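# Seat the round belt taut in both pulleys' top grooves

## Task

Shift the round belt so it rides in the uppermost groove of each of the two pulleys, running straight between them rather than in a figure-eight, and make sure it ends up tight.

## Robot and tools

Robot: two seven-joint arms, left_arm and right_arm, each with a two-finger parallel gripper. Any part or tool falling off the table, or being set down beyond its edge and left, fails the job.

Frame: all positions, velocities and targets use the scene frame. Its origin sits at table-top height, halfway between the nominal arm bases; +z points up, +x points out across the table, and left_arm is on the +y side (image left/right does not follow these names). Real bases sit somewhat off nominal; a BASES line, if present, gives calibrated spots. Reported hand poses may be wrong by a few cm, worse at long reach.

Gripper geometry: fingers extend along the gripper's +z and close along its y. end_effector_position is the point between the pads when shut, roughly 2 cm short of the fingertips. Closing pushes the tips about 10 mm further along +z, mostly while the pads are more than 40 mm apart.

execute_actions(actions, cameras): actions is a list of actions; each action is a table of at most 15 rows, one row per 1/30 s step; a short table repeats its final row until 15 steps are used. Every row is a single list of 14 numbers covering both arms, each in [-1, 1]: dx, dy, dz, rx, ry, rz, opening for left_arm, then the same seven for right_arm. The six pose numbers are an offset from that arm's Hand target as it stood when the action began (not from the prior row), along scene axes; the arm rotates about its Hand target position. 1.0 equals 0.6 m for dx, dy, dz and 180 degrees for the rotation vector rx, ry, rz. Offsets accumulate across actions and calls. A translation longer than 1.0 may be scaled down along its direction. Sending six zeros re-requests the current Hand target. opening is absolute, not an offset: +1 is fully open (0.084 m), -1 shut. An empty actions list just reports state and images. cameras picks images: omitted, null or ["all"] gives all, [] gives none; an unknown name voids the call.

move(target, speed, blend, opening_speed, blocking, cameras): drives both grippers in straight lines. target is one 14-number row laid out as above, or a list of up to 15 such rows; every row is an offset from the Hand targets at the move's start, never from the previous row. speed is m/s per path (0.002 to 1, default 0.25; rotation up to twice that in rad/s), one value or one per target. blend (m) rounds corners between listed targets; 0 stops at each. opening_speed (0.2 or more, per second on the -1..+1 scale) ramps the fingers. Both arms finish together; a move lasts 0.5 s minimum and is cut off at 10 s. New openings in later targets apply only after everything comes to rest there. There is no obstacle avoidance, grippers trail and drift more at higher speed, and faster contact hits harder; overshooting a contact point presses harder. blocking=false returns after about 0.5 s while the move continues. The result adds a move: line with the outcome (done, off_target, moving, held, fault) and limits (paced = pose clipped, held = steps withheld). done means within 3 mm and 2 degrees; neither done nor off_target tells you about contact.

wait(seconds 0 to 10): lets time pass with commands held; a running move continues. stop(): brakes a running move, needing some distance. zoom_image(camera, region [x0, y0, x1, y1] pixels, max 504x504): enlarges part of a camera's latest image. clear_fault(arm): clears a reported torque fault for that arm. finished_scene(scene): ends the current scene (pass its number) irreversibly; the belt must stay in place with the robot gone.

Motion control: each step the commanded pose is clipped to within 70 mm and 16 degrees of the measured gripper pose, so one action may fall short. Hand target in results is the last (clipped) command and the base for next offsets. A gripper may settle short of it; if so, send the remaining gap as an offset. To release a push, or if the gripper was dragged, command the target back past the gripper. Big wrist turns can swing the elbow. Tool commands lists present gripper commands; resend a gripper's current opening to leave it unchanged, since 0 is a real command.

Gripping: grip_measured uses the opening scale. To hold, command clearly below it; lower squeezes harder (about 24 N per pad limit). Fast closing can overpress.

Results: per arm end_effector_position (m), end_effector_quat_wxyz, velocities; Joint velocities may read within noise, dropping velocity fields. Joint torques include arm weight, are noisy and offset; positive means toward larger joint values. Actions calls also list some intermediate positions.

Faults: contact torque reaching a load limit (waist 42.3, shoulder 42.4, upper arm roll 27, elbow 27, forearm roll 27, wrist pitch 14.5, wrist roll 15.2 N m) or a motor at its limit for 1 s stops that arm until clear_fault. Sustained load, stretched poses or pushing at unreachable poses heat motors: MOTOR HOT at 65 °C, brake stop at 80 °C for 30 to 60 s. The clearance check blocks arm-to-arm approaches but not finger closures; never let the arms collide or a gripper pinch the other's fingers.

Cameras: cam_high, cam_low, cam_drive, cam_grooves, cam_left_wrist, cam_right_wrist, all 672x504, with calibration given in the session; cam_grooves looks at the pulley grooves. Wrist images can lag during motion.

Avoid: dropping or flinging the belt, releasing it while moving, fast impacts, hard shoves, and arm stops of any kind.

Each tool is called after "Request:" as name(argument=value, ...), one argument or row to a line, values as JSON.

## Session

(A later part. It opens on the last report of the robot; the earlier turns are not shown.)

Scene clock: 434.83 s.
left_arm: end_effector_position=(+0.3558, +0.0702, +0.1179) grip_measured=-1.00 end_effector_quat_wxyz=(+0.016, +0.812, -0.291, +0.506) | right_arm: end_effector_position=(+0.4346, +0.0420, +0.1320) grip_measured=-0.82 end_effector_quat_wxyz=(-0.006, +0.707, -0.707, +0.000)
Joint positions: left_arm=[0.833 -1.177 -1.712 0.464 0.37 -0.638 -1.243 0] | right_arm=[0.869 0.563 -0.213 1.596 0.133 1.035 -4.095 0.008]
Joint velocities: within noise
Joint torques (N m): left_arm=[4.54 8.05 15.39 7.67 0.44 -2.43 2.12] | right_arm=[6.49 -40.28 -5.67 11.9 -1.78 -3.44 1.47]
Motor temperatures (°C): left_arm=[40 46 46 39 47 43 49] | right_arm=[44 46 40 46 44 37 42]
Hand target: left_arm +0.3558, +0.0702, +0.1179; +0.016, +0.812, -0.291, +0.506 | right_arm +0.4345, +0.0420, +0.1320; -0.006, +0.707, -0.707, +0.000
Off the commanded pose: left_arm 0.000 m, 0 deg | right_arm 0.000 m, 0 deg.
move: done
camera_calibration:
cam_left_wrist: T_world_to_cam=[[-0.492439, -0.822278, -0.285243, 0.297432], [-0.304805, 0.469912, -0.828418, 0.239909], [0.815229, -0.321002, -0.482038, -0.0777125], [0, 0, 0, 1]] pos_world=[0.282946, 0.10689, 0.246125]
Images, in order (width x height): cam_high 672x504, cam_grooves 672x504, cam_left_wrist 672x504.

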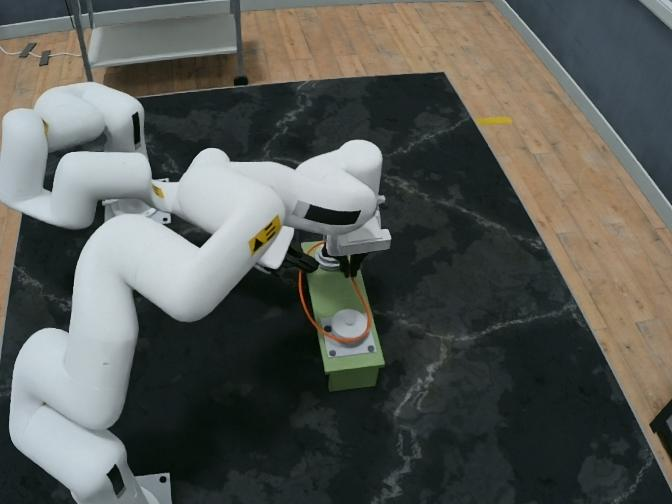

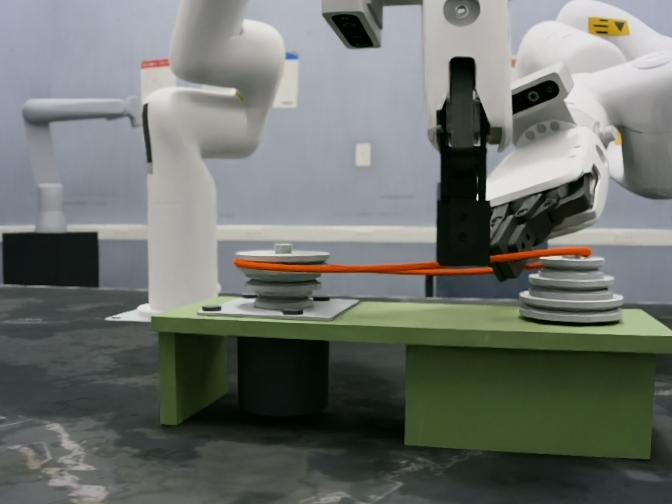

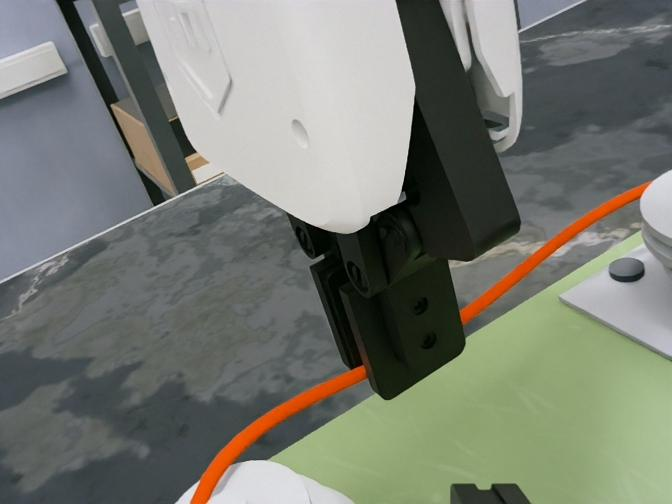

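Request:
move(
  target=[
    [-0.03,0,0,0,0,0,-1,0,0,0,0,0,0,-0.7],
    [-0.08,0,0.05,0,0,0,-1,0,0,0,0,0,0,-0.3],
    [-0.13,0,0.1,0,0,0,-1,0,0,0.1,0,0,0,-0.3],
    [-0.16,0.05,0.1,0,0,0,-1,-0.046,0.05,0.1,0,0,0,1],
  ],
  speed=0.12,
)

Request:
zoom_image(
  camera="cam_grooves",
  region=[220, 180, 660, 360],
)

Scene clock: 451.33 s.
left_arm: end_effector_position=(+0.2598, +0.1002, +0.1779) grip_measured=-1.00 end_effector_quat_wxyz=(+0.016, +0.812, -0.291, +0.506) | right_arm: end_effector_position=(+0.4069, +0.0720, +0.1920) grip_measured=+1.00 end_effector_quat_wxyz=(-0.006, +0.707, -0.707, +0.000)
Joint positions: left_arm=[0.157 -1 -1.3 0.197 0.47 -0.278 -1.19 0] | right_arm=[0.925 0.507 -0.206 1.686 0.109 1.178 -4.012 0.084]
Joint velocities: within noise
Joint torques (N m): left_arm=[-3.65 18.05 15.58 9.24 0.86 0.73 2.06] | right_arm=[6.34 -27.7 -0.48 19.12 -1.72 -0.81 1.57]
Motor temperatures (°C): left_arm=[39 46 47 39 47 43 49] | right_arm=[44 46 40 45 44 37 42]
Hand target: left_arm +0.2598, +0.1002, +0.1779; +0.016, +0.812, -0.291, +0.506 | right_arm +0.4069, +0.0720, +0.1920; -0.006, +0.707, -0.707, +0.000
Off the commanded pose: left_arm 0.000 m, 0 deg | right_arm 0.000 m, 0 deg.
move: done
camera_calibration:
cam_left_wrist: T_world_to_cam=[[-0.492424, -0.822301, -0.285203, 0.291929], [-0.304829, 0.469872, -0.828432, 0.24627], [0.815229, -0.321001, -0.482038, 0.0391016], [0, 0, 0, 1]] pos_world=[0.186946, 0.13689, 0.306125]
cam_right_wrist: T_world_to_cam=[[-0.999983, -0.00173014, -0.00555901, 0.443307], [-0.00177188, 0.99997, 0.00751272, -0.0073219], [0.00554585, 0.00752244, -0.999956, 0.320895], [0, 0, 0, 1]] pos_world=[0.441506, 0.00567474, 0.3234]

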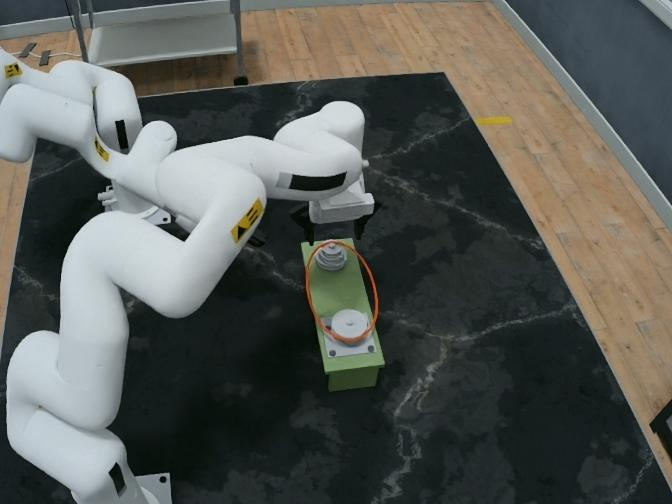

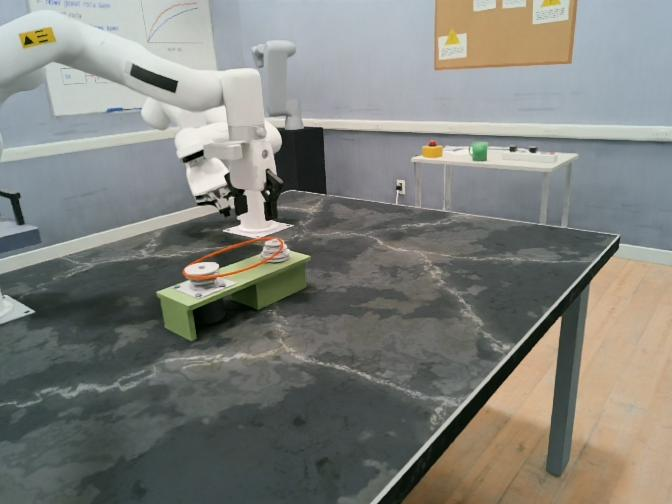

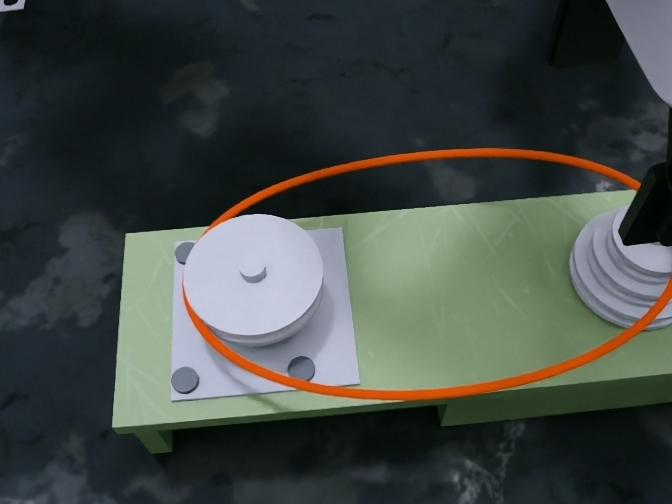

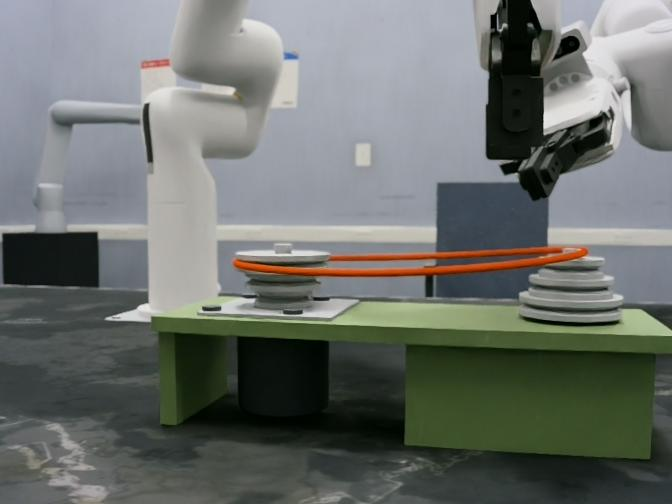

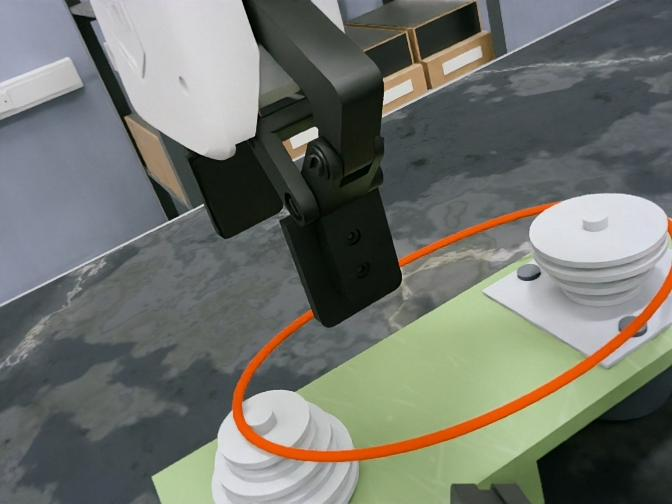

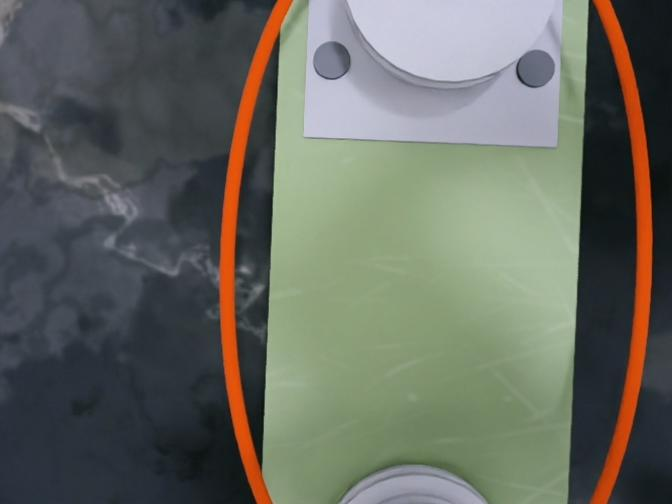

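Scaled by 1.145 from the camera's 672x504 image, which has a finer 960x720 frame.

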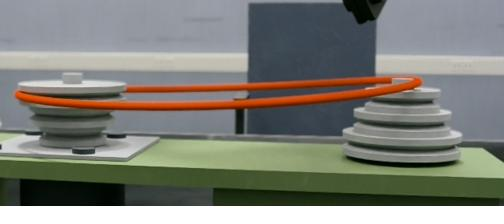

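Request:
move(
  target=[-0.05,0.05,0.05,0,0,0,-1,0,0.06,0.0,0,0,0.5,-0.5],
  speed=0.25,
  cameras=["cam_left_wrist","cam_right_wrist","cam_grooves","cam_drive"],
)

Scene clock: 468.83 s.
left_arm: end_effector_position=(+0.2298, +0.1302, +0.2079) grip_measured=-1.00 end_effector_quat_wxyz=(+0.016, +0.812, -0.291, +0.506) | right_arm: end_effector_position=(+0.4069, +0.1080, +0.1920) grip_measured=-0.52 end_effector_quat_wxyz=(-0.004, +1.000, +0.000, -0.004)
Joint positions: left_arm=[-0.258 -1.007 -0.97 0.083 0.502 -0.038 -1.1 0] | right_arm=[0.764 0.615 0.061 1.869 -0.024 1.255 -5.467 0.021]
Joint velocities: within noise
Joint torques (N m): left_arm=[-3.83 -4.81 12.69 12.82 -4.1 0.48 2.19] | right_arm=[-5.12 -30.25 3.18 19.89 -1.87 -0.68 -1.52]
Motor temperatures (°C): left_arm=[39 46 46 39 47 43 49] | right_arm=[44 46 39 46 44 37 42]
Hand target: left_arm +0.2298, +0.1302, +0.2079; +0.016, +0.812, -0.291, +0.506 | right_arm +0.4069, +0.1080, +0.1920; -0.004, +1.000, +0.000, -0.004
Off the commanded pose: left_arm 0.000 m, 0 deg | right_arm 0.000 m, 0 deg.
move: done
camera_calibration:
cam_left_wrist: T_world_to_cam=[[-0.492439, -0.822278, -0.285243, 0.310393], [-0.304805, 0.469912, -0.828418, 0.247867], [0.815229, -0.321002, -0.482038, 0.0876498], [0, 0, 0, 1]] pos_world=[0.156946, 0.16689, 0.336125]
cam_right_wrist: T_world_to_cam=[[0.00163015, -0.999983, -0.00555875, 0.143631], [-0.99997, -0.00167189, 0.0075139, 0.47102], [-0.00752307, 0.00554634, -0.999956, 0.326155], [0, 0, 0, 1]] pos_world=[0.473225, 0.142607, 0.3234]
Images, in order (width x height): cam_drive 672x504, cam_grooves 672x504, cam_left_wrist 672x504, cam_right_wrist 672x504.

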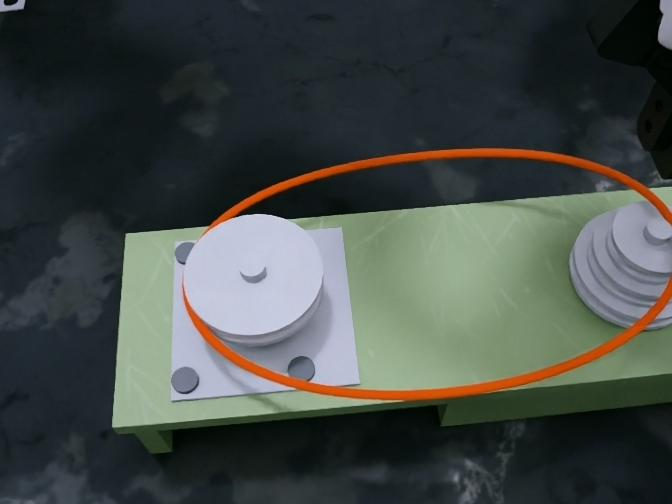

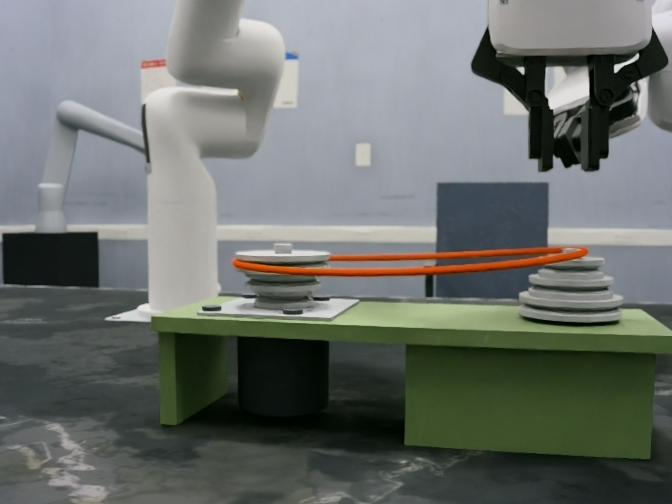

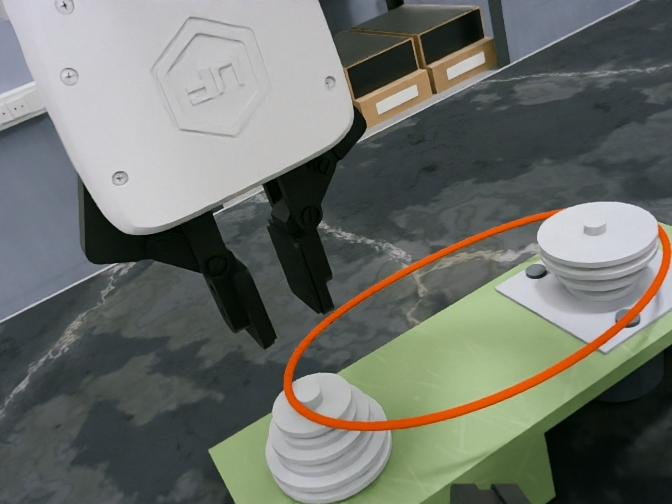

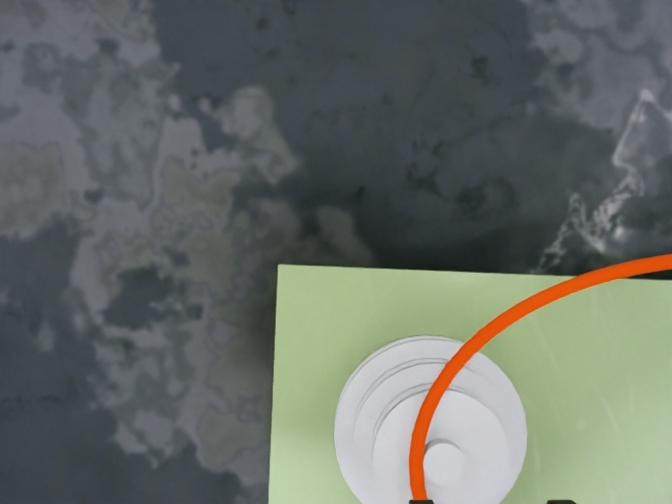

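Request:
move(
  target=[
    [0,0,0,0,0,0,-1,0.061,-0.0075,-0.05,0,0,-0.25,-0.3],
    [0,0,0,0,0,0,-1,0.061,-0.0075,-0.0845,0,0,-0.25,-0.3],
  ],
  speed=[0.15,0.04],
  cameras=["cam_left_wrist","cam_right_wrist","cam_grooves"],
)

Request:
zoom_image(
  camera="cam_left_wrist",
  region=[160, 230, 440, 440],
)

Request:
zoom_image(
  camera="cam_grooves",
  region=[460, 180, 660, 330],
)

Scene clock: 490.17 s.
left_arm: end_effector_position=(+0.2298, +0.1302, +0.2079) grip_measured=-1.00 end_effector_quat_wxyz=(+0.016, +0.812, -0.291, +0.506) | right_arm: end_effector_position=(+0.4435, +0.1035, +0.1413) grip_measured=-0.32 end_effector_quat_wxyz=(-0.006, +0.924, -0.383, -0.003)
Joint positions: left_arm=[-0.258 -1.007 -0.97 0.083 0.502 -0.038 -1.1 0] | right_arm=[0.811 0.737 -0.077 1.921 0.066 1.179 -4.772 0.03]
Joint velocities: within noise
Joint torques (N m): left_arm=[-4.04 -0.68 12.58 16.86 -4.22 -0.38 2.04] | right_arm=[5.42 -32.28 0.82 12.54 2.11 -3.6 -1.46]
Motor temperatures (°C): left_arm=[39 46 46 40 47 43 49] | right_arm=[44 46 39 46 44 37 42]
Hand target: left_arm +0.2298, +0.1302, +0.2079; +0.016, +0.812, -0.291, +0.506 | right_arm +0.4435, +0.1035, +0.1413; -0.006, +0.924, -0.383, -0.003
Off the commanded pose: left_arm 0.000 m, 0 deg | right_arm 0.000 m, 0 deg.
move: done
camera_calibration:
cam_left_wrist: T_world_to_cam=[[-0.492424, -0.822301, -0.285203, 0.310381], [-0.304829, 0.469872, -0.828432, 0.247882], [0.815229, -0.321001, -0.482038, 0.0876497], [0, 0, 0, 1]] pos_world=[0.156946, 0.16689, 0.336125]
cam_right_wrist: T_world_to_cam=[[-0.705976, -0.708213, -0.00556734, 0.422394], [-0.708234, 0.705938, 0.00753075, 0.305413], [-0.00140319, 0.00925951, -0.999956, 0.272661], [0, 0, 0, 1]] pos_world=[0.514887, 0.0810172, 0.2727]
Images, in order (width x height): cam_grooves 672x504, cam_left_wrist 672x504, cam_right_wrist 672x504.

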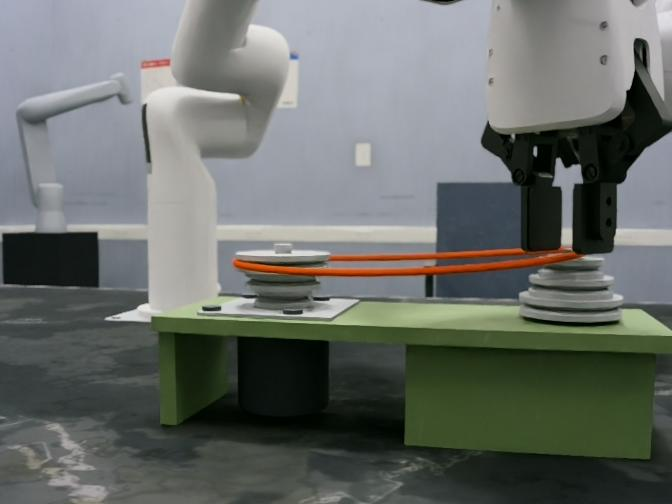

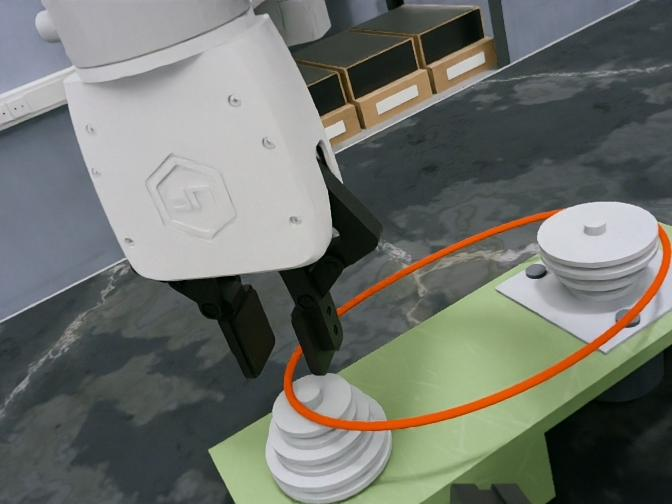

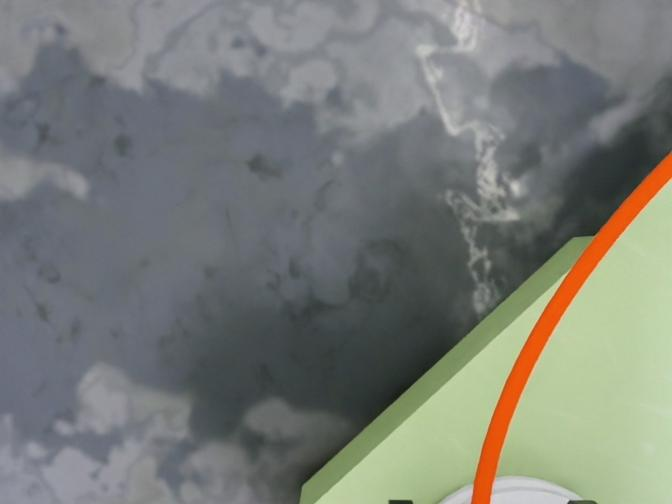

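Scaled by 1.800 from the camera's 672x504 image, which has a finer 960x720 frame.

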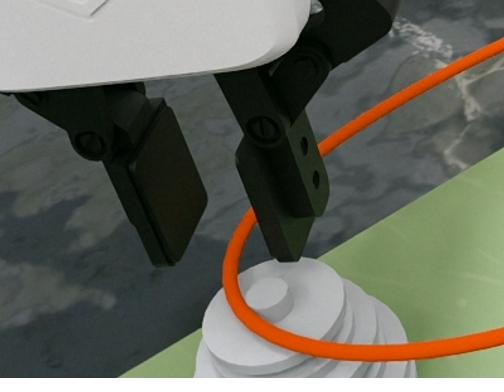

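Scaled by 2.520 from the camera's 672x504 image, which has a finer 960x720 frame.

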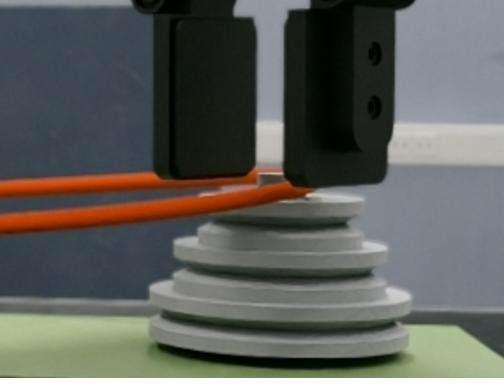

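Request:
move(
  target=[
    [0,0,0,0,0,0,-1,0.0165,-0.005,0,0,0,0,-0.5],
    [0,0,0,0,0,0,-1,0.0165,-0.005,-0.0095,0,0,0,-0.5],
  ],
  speed=[0.05,0.02],
  cameras=["cam_left_wrist","cam_right_wrist","cam_grooves"],
)

Request:
zoom_image(
  camera="cam_left_wrist",
  region=[160, 230, 440, 440],
)

Request:
zoom_image(
  camera="cam_grooves",
  region=[460, 180, 660, 330],
)

Scene clock: 500.53 s.
left_arm: end_effector_position=(+0.2298, +0.1302, +0.2079) grip_measured=-1.00 end_effector_quat_wxyz=(+0.016, +0.812, -0.291, +0.506) | right_arm: end_effector_position=(+0.4535, +0.1005, +0.1356) grip_measured=-0.52 end_effector_quat_wxyz=(-0.006, +0.924, -0.383, -0.002)
Joint positions: left_arm=[-0.258 -1.007 -0.97 0.083 0.502 -0.038 -1.1 0] | right_arm=[0.797 0.765 -0.078 1.952 0.068 1.182 -4.787 0.021]
Joint velocities: within noise
Joint torques (N m): left_arm=[-3.73 2.39 12.42 17.07 -4.25 -0.45 2.2] | right_arm=[-4.79 -32.29 -0.79 12.68 2.39 -3.78 -1.37]
Motor temperatures (°C): left_arm=[39 46 46 40 47 43 49] | right_arm=[44 46 39 45 44 37 42]
Hand target: left_arm +0.2298, +0.1302, +0.2079; +0.016, +0.812, -0.291, +0.506 | right_arm +0.4534, +0.1005, +0.1356; -0.006, +0.924, -0.383, -0.003
Off the commanded pose: left_arm 0.000 m, 0 deg | right_arm 0.000 m, 0 deg.
move: done
camera_calibration:
cam_left_wrist: T_world_to_cam=[[-0.492424, -0.822301, -0.285203, 0.310381], [-0.304829, 0.469872, -0.828432, 0.247882], [0.815229, -0.321001, -0.482038, 0.0876497], [0, 0, 0, 1]] pos_world=[0.156946, 0.16689, 0.336125]
cam_right_wrist: T_world_to_cam=[[-0.705875, -0.708314, -0.00556771, 0.427181], [-0.708335, 0.705837, 0.00752907, 0.314646], [-0.00140306, 0.00925838, -0.999956, 0.267103], [0, 0, 0, 1]] pos_world=[0.524786, 0.0780172, 0.2671]
Images, in order (width x height): cam_grooves 672x504, cam_left_wrist 672x504, cam_right_wrist 672x504.

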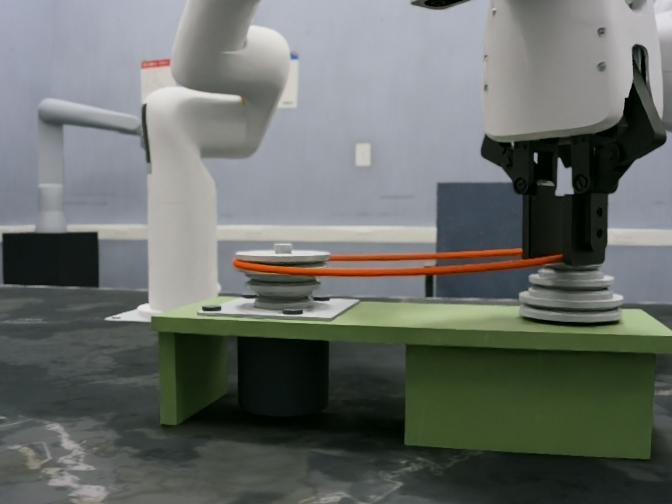

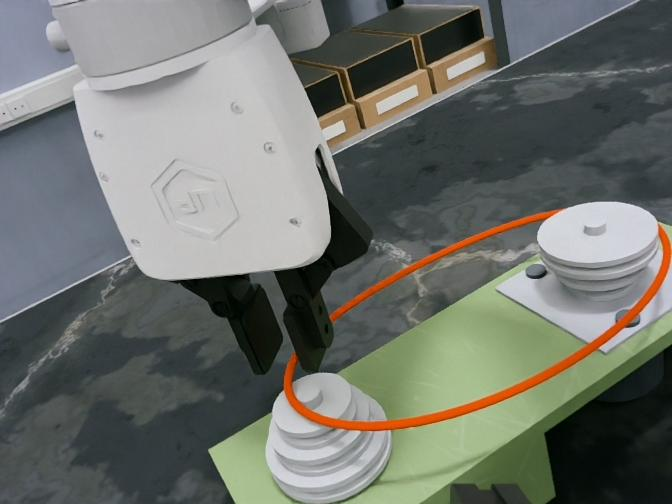

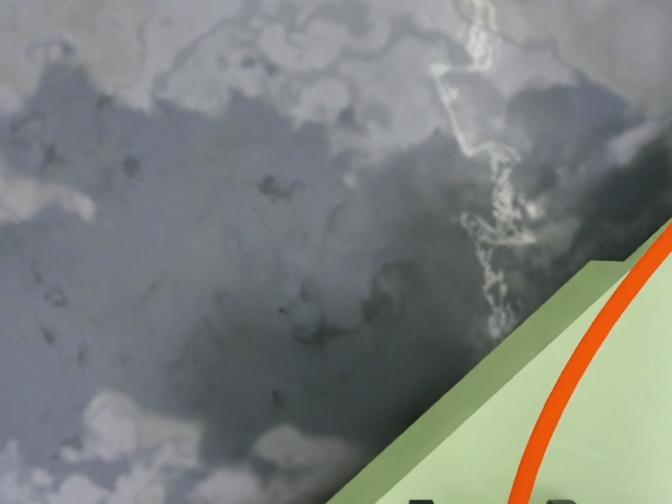

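Scaled by 1.800 from the camera's 672x504 image, which has a finer 960x720 frame.

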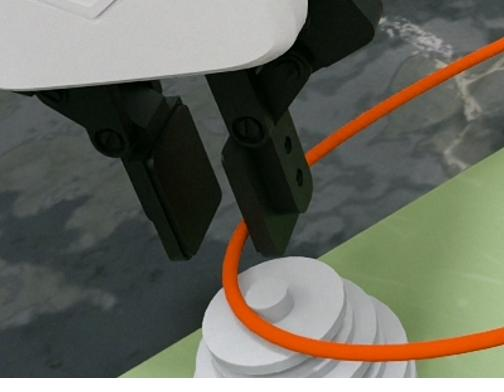

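Scaled by 2.520 from the camera's 672x504 image, which has a finer 960x720 frame.

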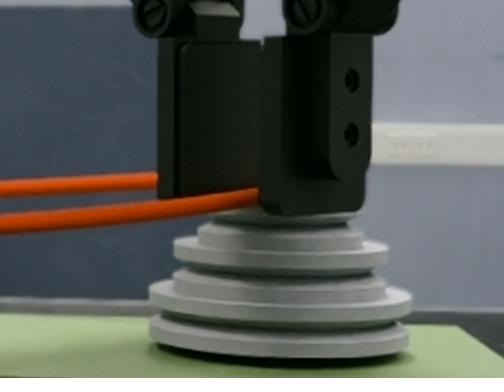

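Belt is between fingers. Close, then pull +y/+x-ish.

Request:
move(
  target=[
    [0,0,0,0,0,0,-1,0,0,0,0,0,0,-1],
    [0,0,0,0,0,0,-1,0,0.035,0.007,0,0,0,-1],
  ],
  speed=[0.05,0.04],
  cameras=["cam_left_wrist","cam_right_wrist","cam_grooves","cam_drive"],
)

Request:
zoom_image(
  camera="cam_left_wrist",
  region=[160, 230, 440, 440],
)

Request:
zoom_image(
  camera="cam_grooves",
  region=[460, 180, 660, 330],
)

Scene clock: 505.33 s.
left_arm: end_effector_position=(+0.2298, +0.1302, +0.2079) grip_measured=-1.00 end_effector_quat_wxyz=(+0.016, +0.812, -0.291, +0.506) | right_arm: end_effector_position=(+0.4534, +0.1215, +0.1398) grip_measured=-0.92 end_effector_quat_wxyz=(-0.006, +0.924, -0.383, -0.002)
Joint positions: left_arm=[-0.258 -1.007 -0.97 0.083 0.502 -0.038 -1.1 0] | right_arm=[0.812 0.834 -0.073 2.083 0.067 1.243 -4.76 0.004]
Joint velocities: within noise
Joint torques (N m): left_arm=[-3.4 6.45 12.24 16.95 -4.38 -0.55 2.15] | right_arm=[6.91 -33.95 1.48 20.36 -2.01 -0.93 1.59]
Motor temperatures (°C): left_arm=[39 46 46 40 47 43 49] | right_arm=[44 46 39 45 44 37 42]
Hand target: left_arm +0.2298, +0.1302, +0.2079; +0.016, +0.812, -0.291, +0.506 | right_arm +0.4534, +0.1215, +0.1398; -0.006, +0.924, -0.383, -0.003
Off the commanded pose: left_arm 0.000 m, 0 deg | right_arm 0.000 m, 0 deg.
move: done
camera_calibration:
cam_left_wrist: T_world_to_cam=[[-0.492424, -0.822301, -0.285203, 0.310381], [-0.304829, 0.469872, -0.828432, 0.247882], [0.815229, -0.321001, -0.482038, 0.0876497], [0, 0, 0, 1]] pos_world=[0.156946, 0.16689, 0.336125]
cam_right_wrist: T_world_to_cam=[[-0.705875, -0.708314, -0.00556771, 0.442079], [-0.708335, 0.705837, 0.00752907, 0.299792], [-0.00140306, 0.00925838, -0.999956, 0.271008], [0, 0, 0, 1]] pos_world=[0.524786, 0.0990172, 0.2712]
Images, in order (width x height): cam_drive 672x504, cam_grooves 672x504, cam_left_wrist 672x504, cam_right_wrist 672x504.

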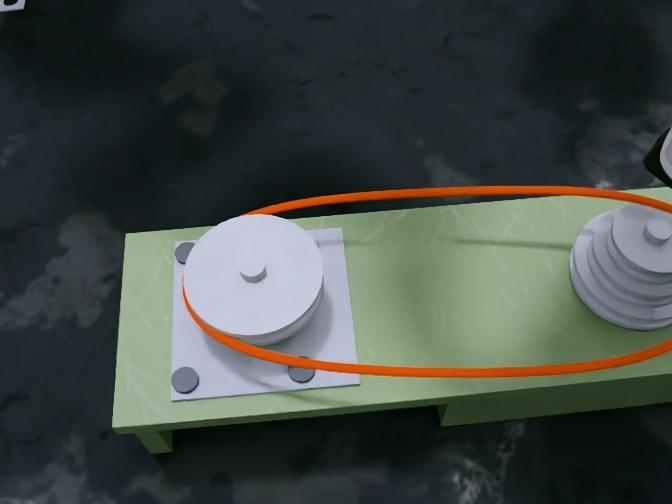

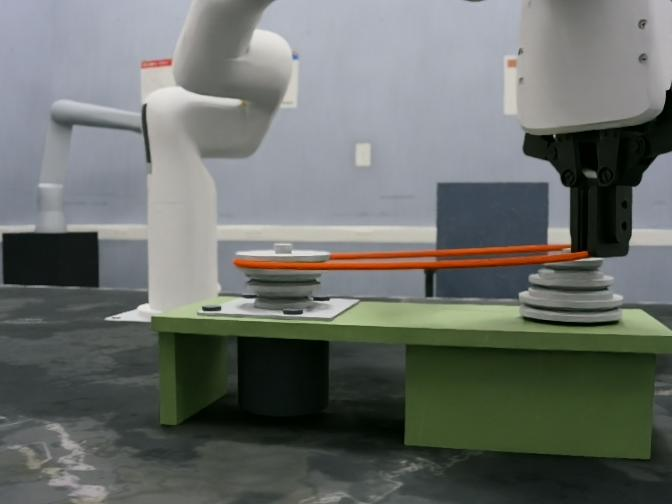

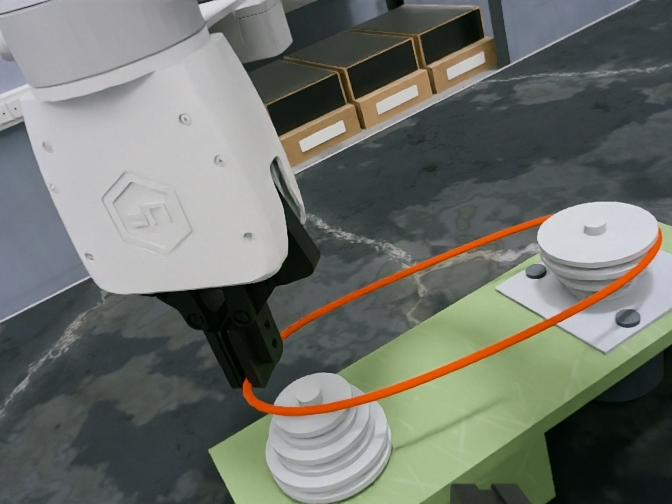

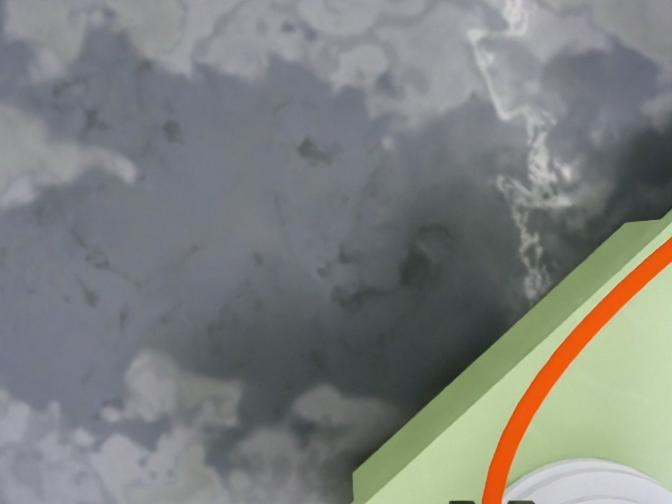

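Scaled by 1.800 from the camera's 672x504 image, which has a finer 960x720 frame.

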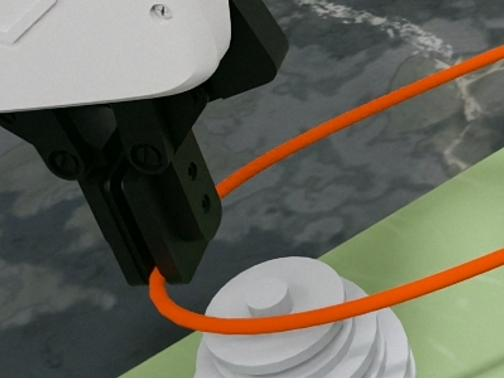

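Scaled by 2.520 from the camera's 672x504 image, which has a finer 960x720 frame.

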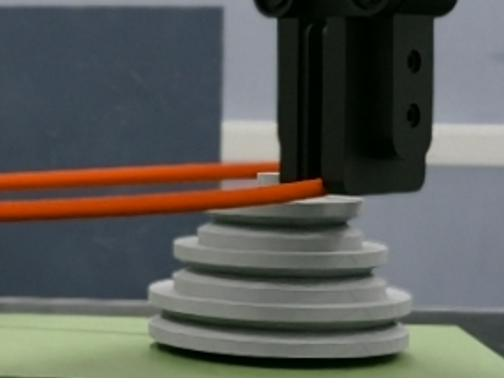

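Request:
move(
  target=[
    [0,0,0,0,0,0,-1,-0.023,0.012,0.003,0,0,0,-1],
  ],
  speed=0.04,
  cameras=["cam_left_wrist","cam_grooves","cam_drive"],
)

Request:
zoom_image(
  camera="cam_left_wrist",
  region=[160, 230, 440, 440],
)

Request:
zoom_image(
  camera="cam_grooves",
  region=[460, 180, 660, 330],
)

Scene clock: 512.33 s.
left_arm: end_effector_position=(+0.2298, +0.1302, +0.2079) grip_measured=-1.00 end_effector_quat_wxyz=(+0.016, +0.812, -0.291, +0.506) | right_arm: end_effector_position=(+0.4397, +0.1287, +0.1416) grip_measured=-0.92 end_effector_quat_wxyz=(-0.006, +0.924, -0.383, -0.003)
Joint positions: left_arm=[-0.258 -1.007 -0.97 0.083 0.502 -0.038 -1.1 0] | right_arm=[0.834 0.808 -0.072 2.043 0.064 1.229 -4.738 0.004]
Joint velocities: within noise
Joint torques (N m): left_arm=[-3.21 9.13 12.29 16.96 -4.44 -0.85 2.14] | right_arm=[7 -45.93 1.7 12.92 -1.68 -4.17 1.61]
Motor temperatures (°C): left_arm=[39 46 46 40 47 43 49] | right_arm=[44 46 39 46 44 37 42]
Hand target: left_arm +0.2298, +0.1302, +0.2079; +0.016, +0.812, -0.291, +0.506 | right_arm +0.4396, +0.1287, +0.1416; -0.006, +0.924, -0.383, -0.003
Off the commanded pose: left_arm 0.000 m, 0 deg | right_arm 0.000 m, 0 deg.
move: done
camera_calibration:
cam_left_wrist: T_world_to_cam=[[-0.492424, -0.822301, -0.285203, 0.310381], [-0.304829, 0.469872, -0.828432, 0.247882], [0.815229, -0.321001, -0.482038, 0.0876497], [0, 0, 0, 1]] pos_world=[0.156946, 0.16689, 0.336125]
Images, in order (width x height): cam_drive 672x504, cam_grooves 672x504, cam_left_wrist 672x504.

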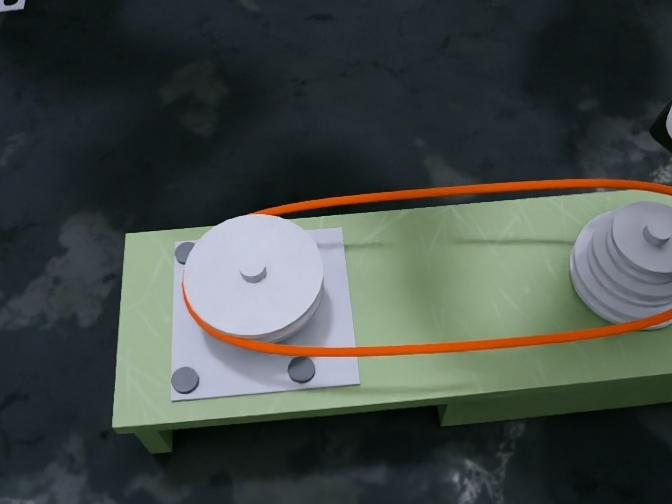

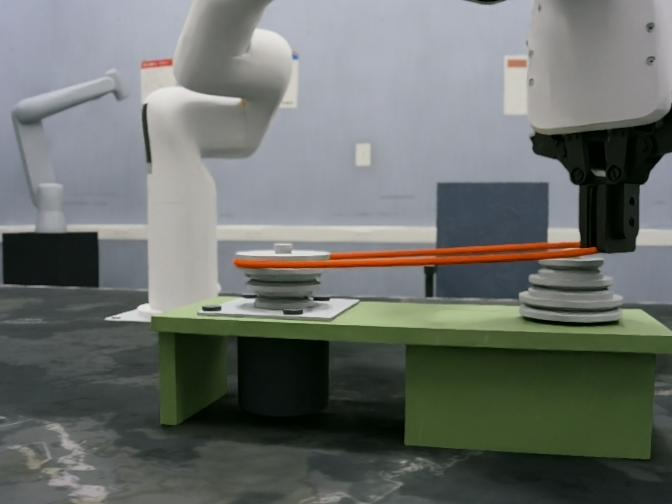

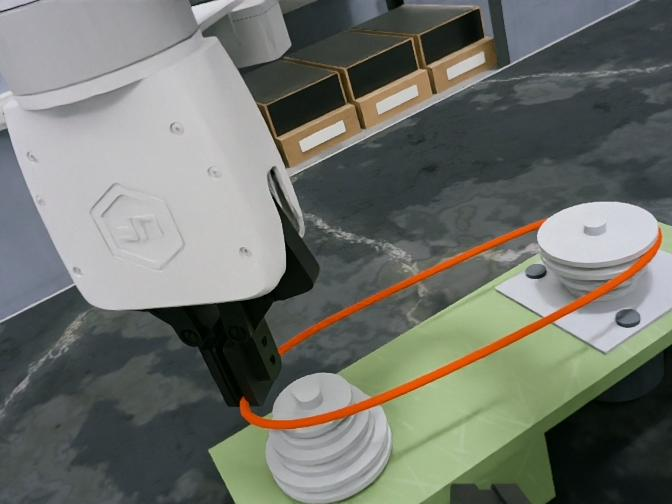

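Scaled by 1.800 from the camera's 672x504 image, which has a finer 960x720 frame.

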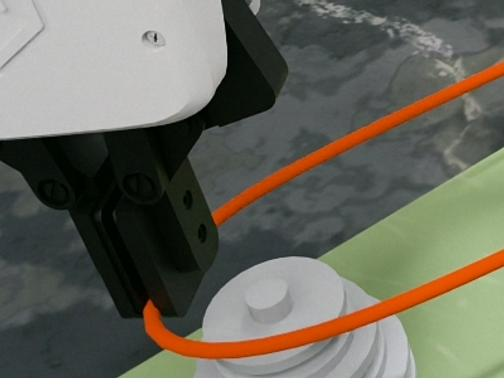

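Scaled by 2.520 from the camera's 672x504 image, which has a finer 960x720 frame.

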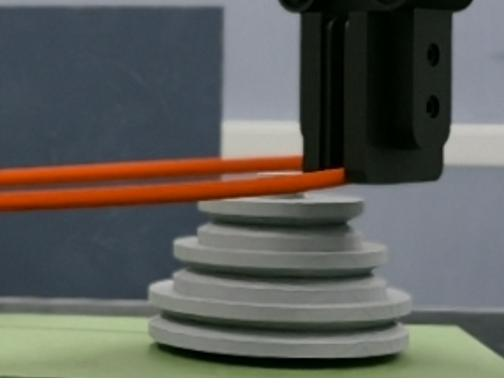

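Request:
move(
  target=[
    [0,0,0,0,0,0,-1,-0.008,0.006,0,0,0,0,-1],
    [0,0,0,0,0,0,-1,-0.008,0.006,-0.022,0,0,0,-1],
  ],
  speed=0.03,
  cameras=["cam_left_wrist","cam_grooves","cam_drive"],
)

Request:
zoom_image(
  camera="cam_left_wrist",
  region=[160, 280, 440, 490],
)

Request:
zoom_image(
  camera="cam_grooves",
  region=[460, 180, 660, 330],
)

Scene clock: 520.43 s.
left_arm: end_effector_position=(+0.2298, +0.1302, +0.2079) grip_measured=-1.00 end_effector_quat_wxyz=(+0.016, +0.812, -0.291, +0.506) | right_arm: end_effector_position=(+0.4348, +0.1324, +0.1285) grip_measured=-0.92 end_effector_quat_wxyz=(-0.006, +0.924, -0.383, -0.002)
Joint positions: left_arm=[-0.258 -1.007 -0.97 0.083 0.502 -0.038 -1.1 0] | right_arm=[0.843 0.812 -0.07 2.013 0.064 1.194 -4.73 0.004]
Joint velocities: within noise
Joint torques (N m): left_arm=[-2.87 12.5 12.18 16.79 -4.51 -0.98 2.12] | right_arm=[5.86 -33.17 2.14 12.76 2.32 -3.96 -1.11]
Motor temperatures (°C): left_arm=[39 46 46 40 47 43 49] | right_arm=[44 47 39 45 44 37 42]
Hand target: left_arm +0.2298, +0.1302, +0.2079; +0.016, +0.812, -0.291, +0.506 | right_arm +0.4348, +0.1323, +0.1284; -0.006, +0.924, -0.383, -0.003
Off the commanded pose: left_arm 0.000 m, 0 deg | right_arm 0.000 m, 0 deg.
move: done
camera_calibration:
cam_left_wrist: T_world_to_cam=[[-0.492424, -0.822301, -0.285203, 0.310381], [-0.304829, 0.469872, -0.828432, 0.247882], [0.815229, -0.321001, -0.482038, 0.0876497], [0, 0, 0, 1]] pos_world=[0.156946, 0.16689, 0.336125]
Images, in order (width x height): cam_drive 672x504, cam_grooves 672x504, cam_left_wrist 672x504.

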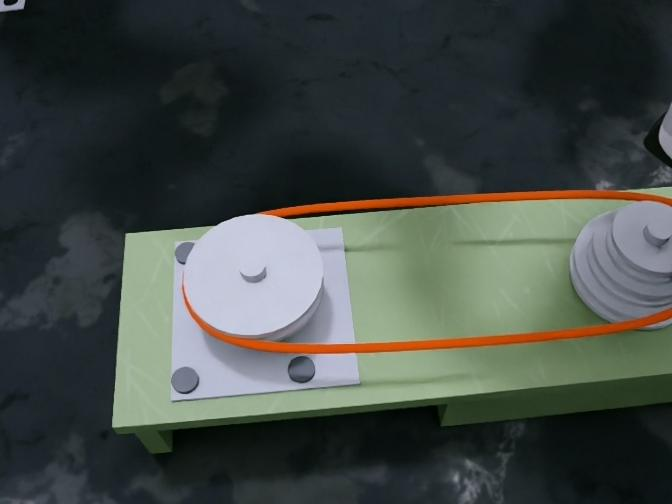

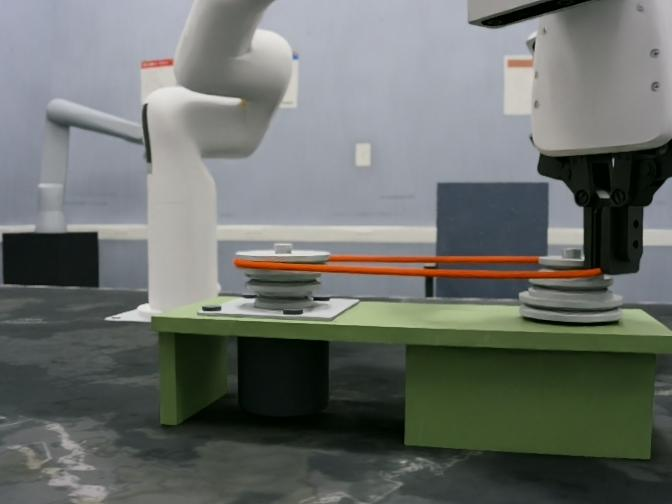

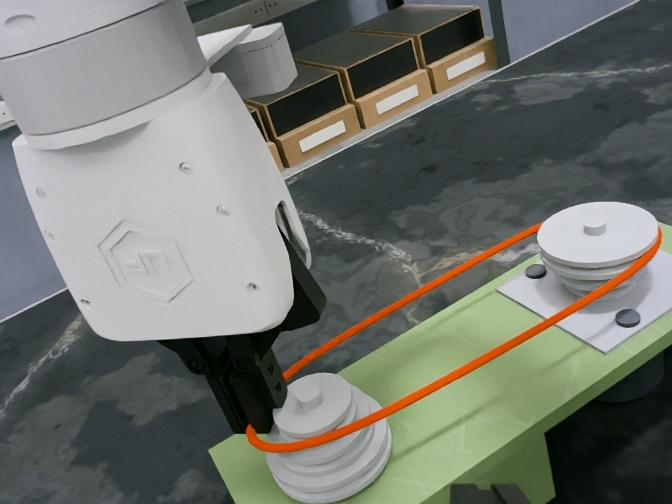

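Scaled by 1.800 from the camera's 672x504 image, which has a finer 960x720 frame.

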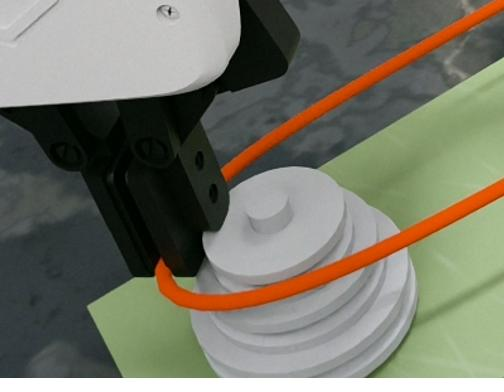

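Scaled by 2.520 from the camera's 672x504 image, which has a finer 960x720 frame.

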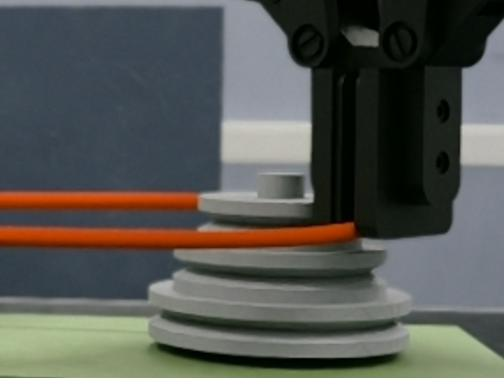

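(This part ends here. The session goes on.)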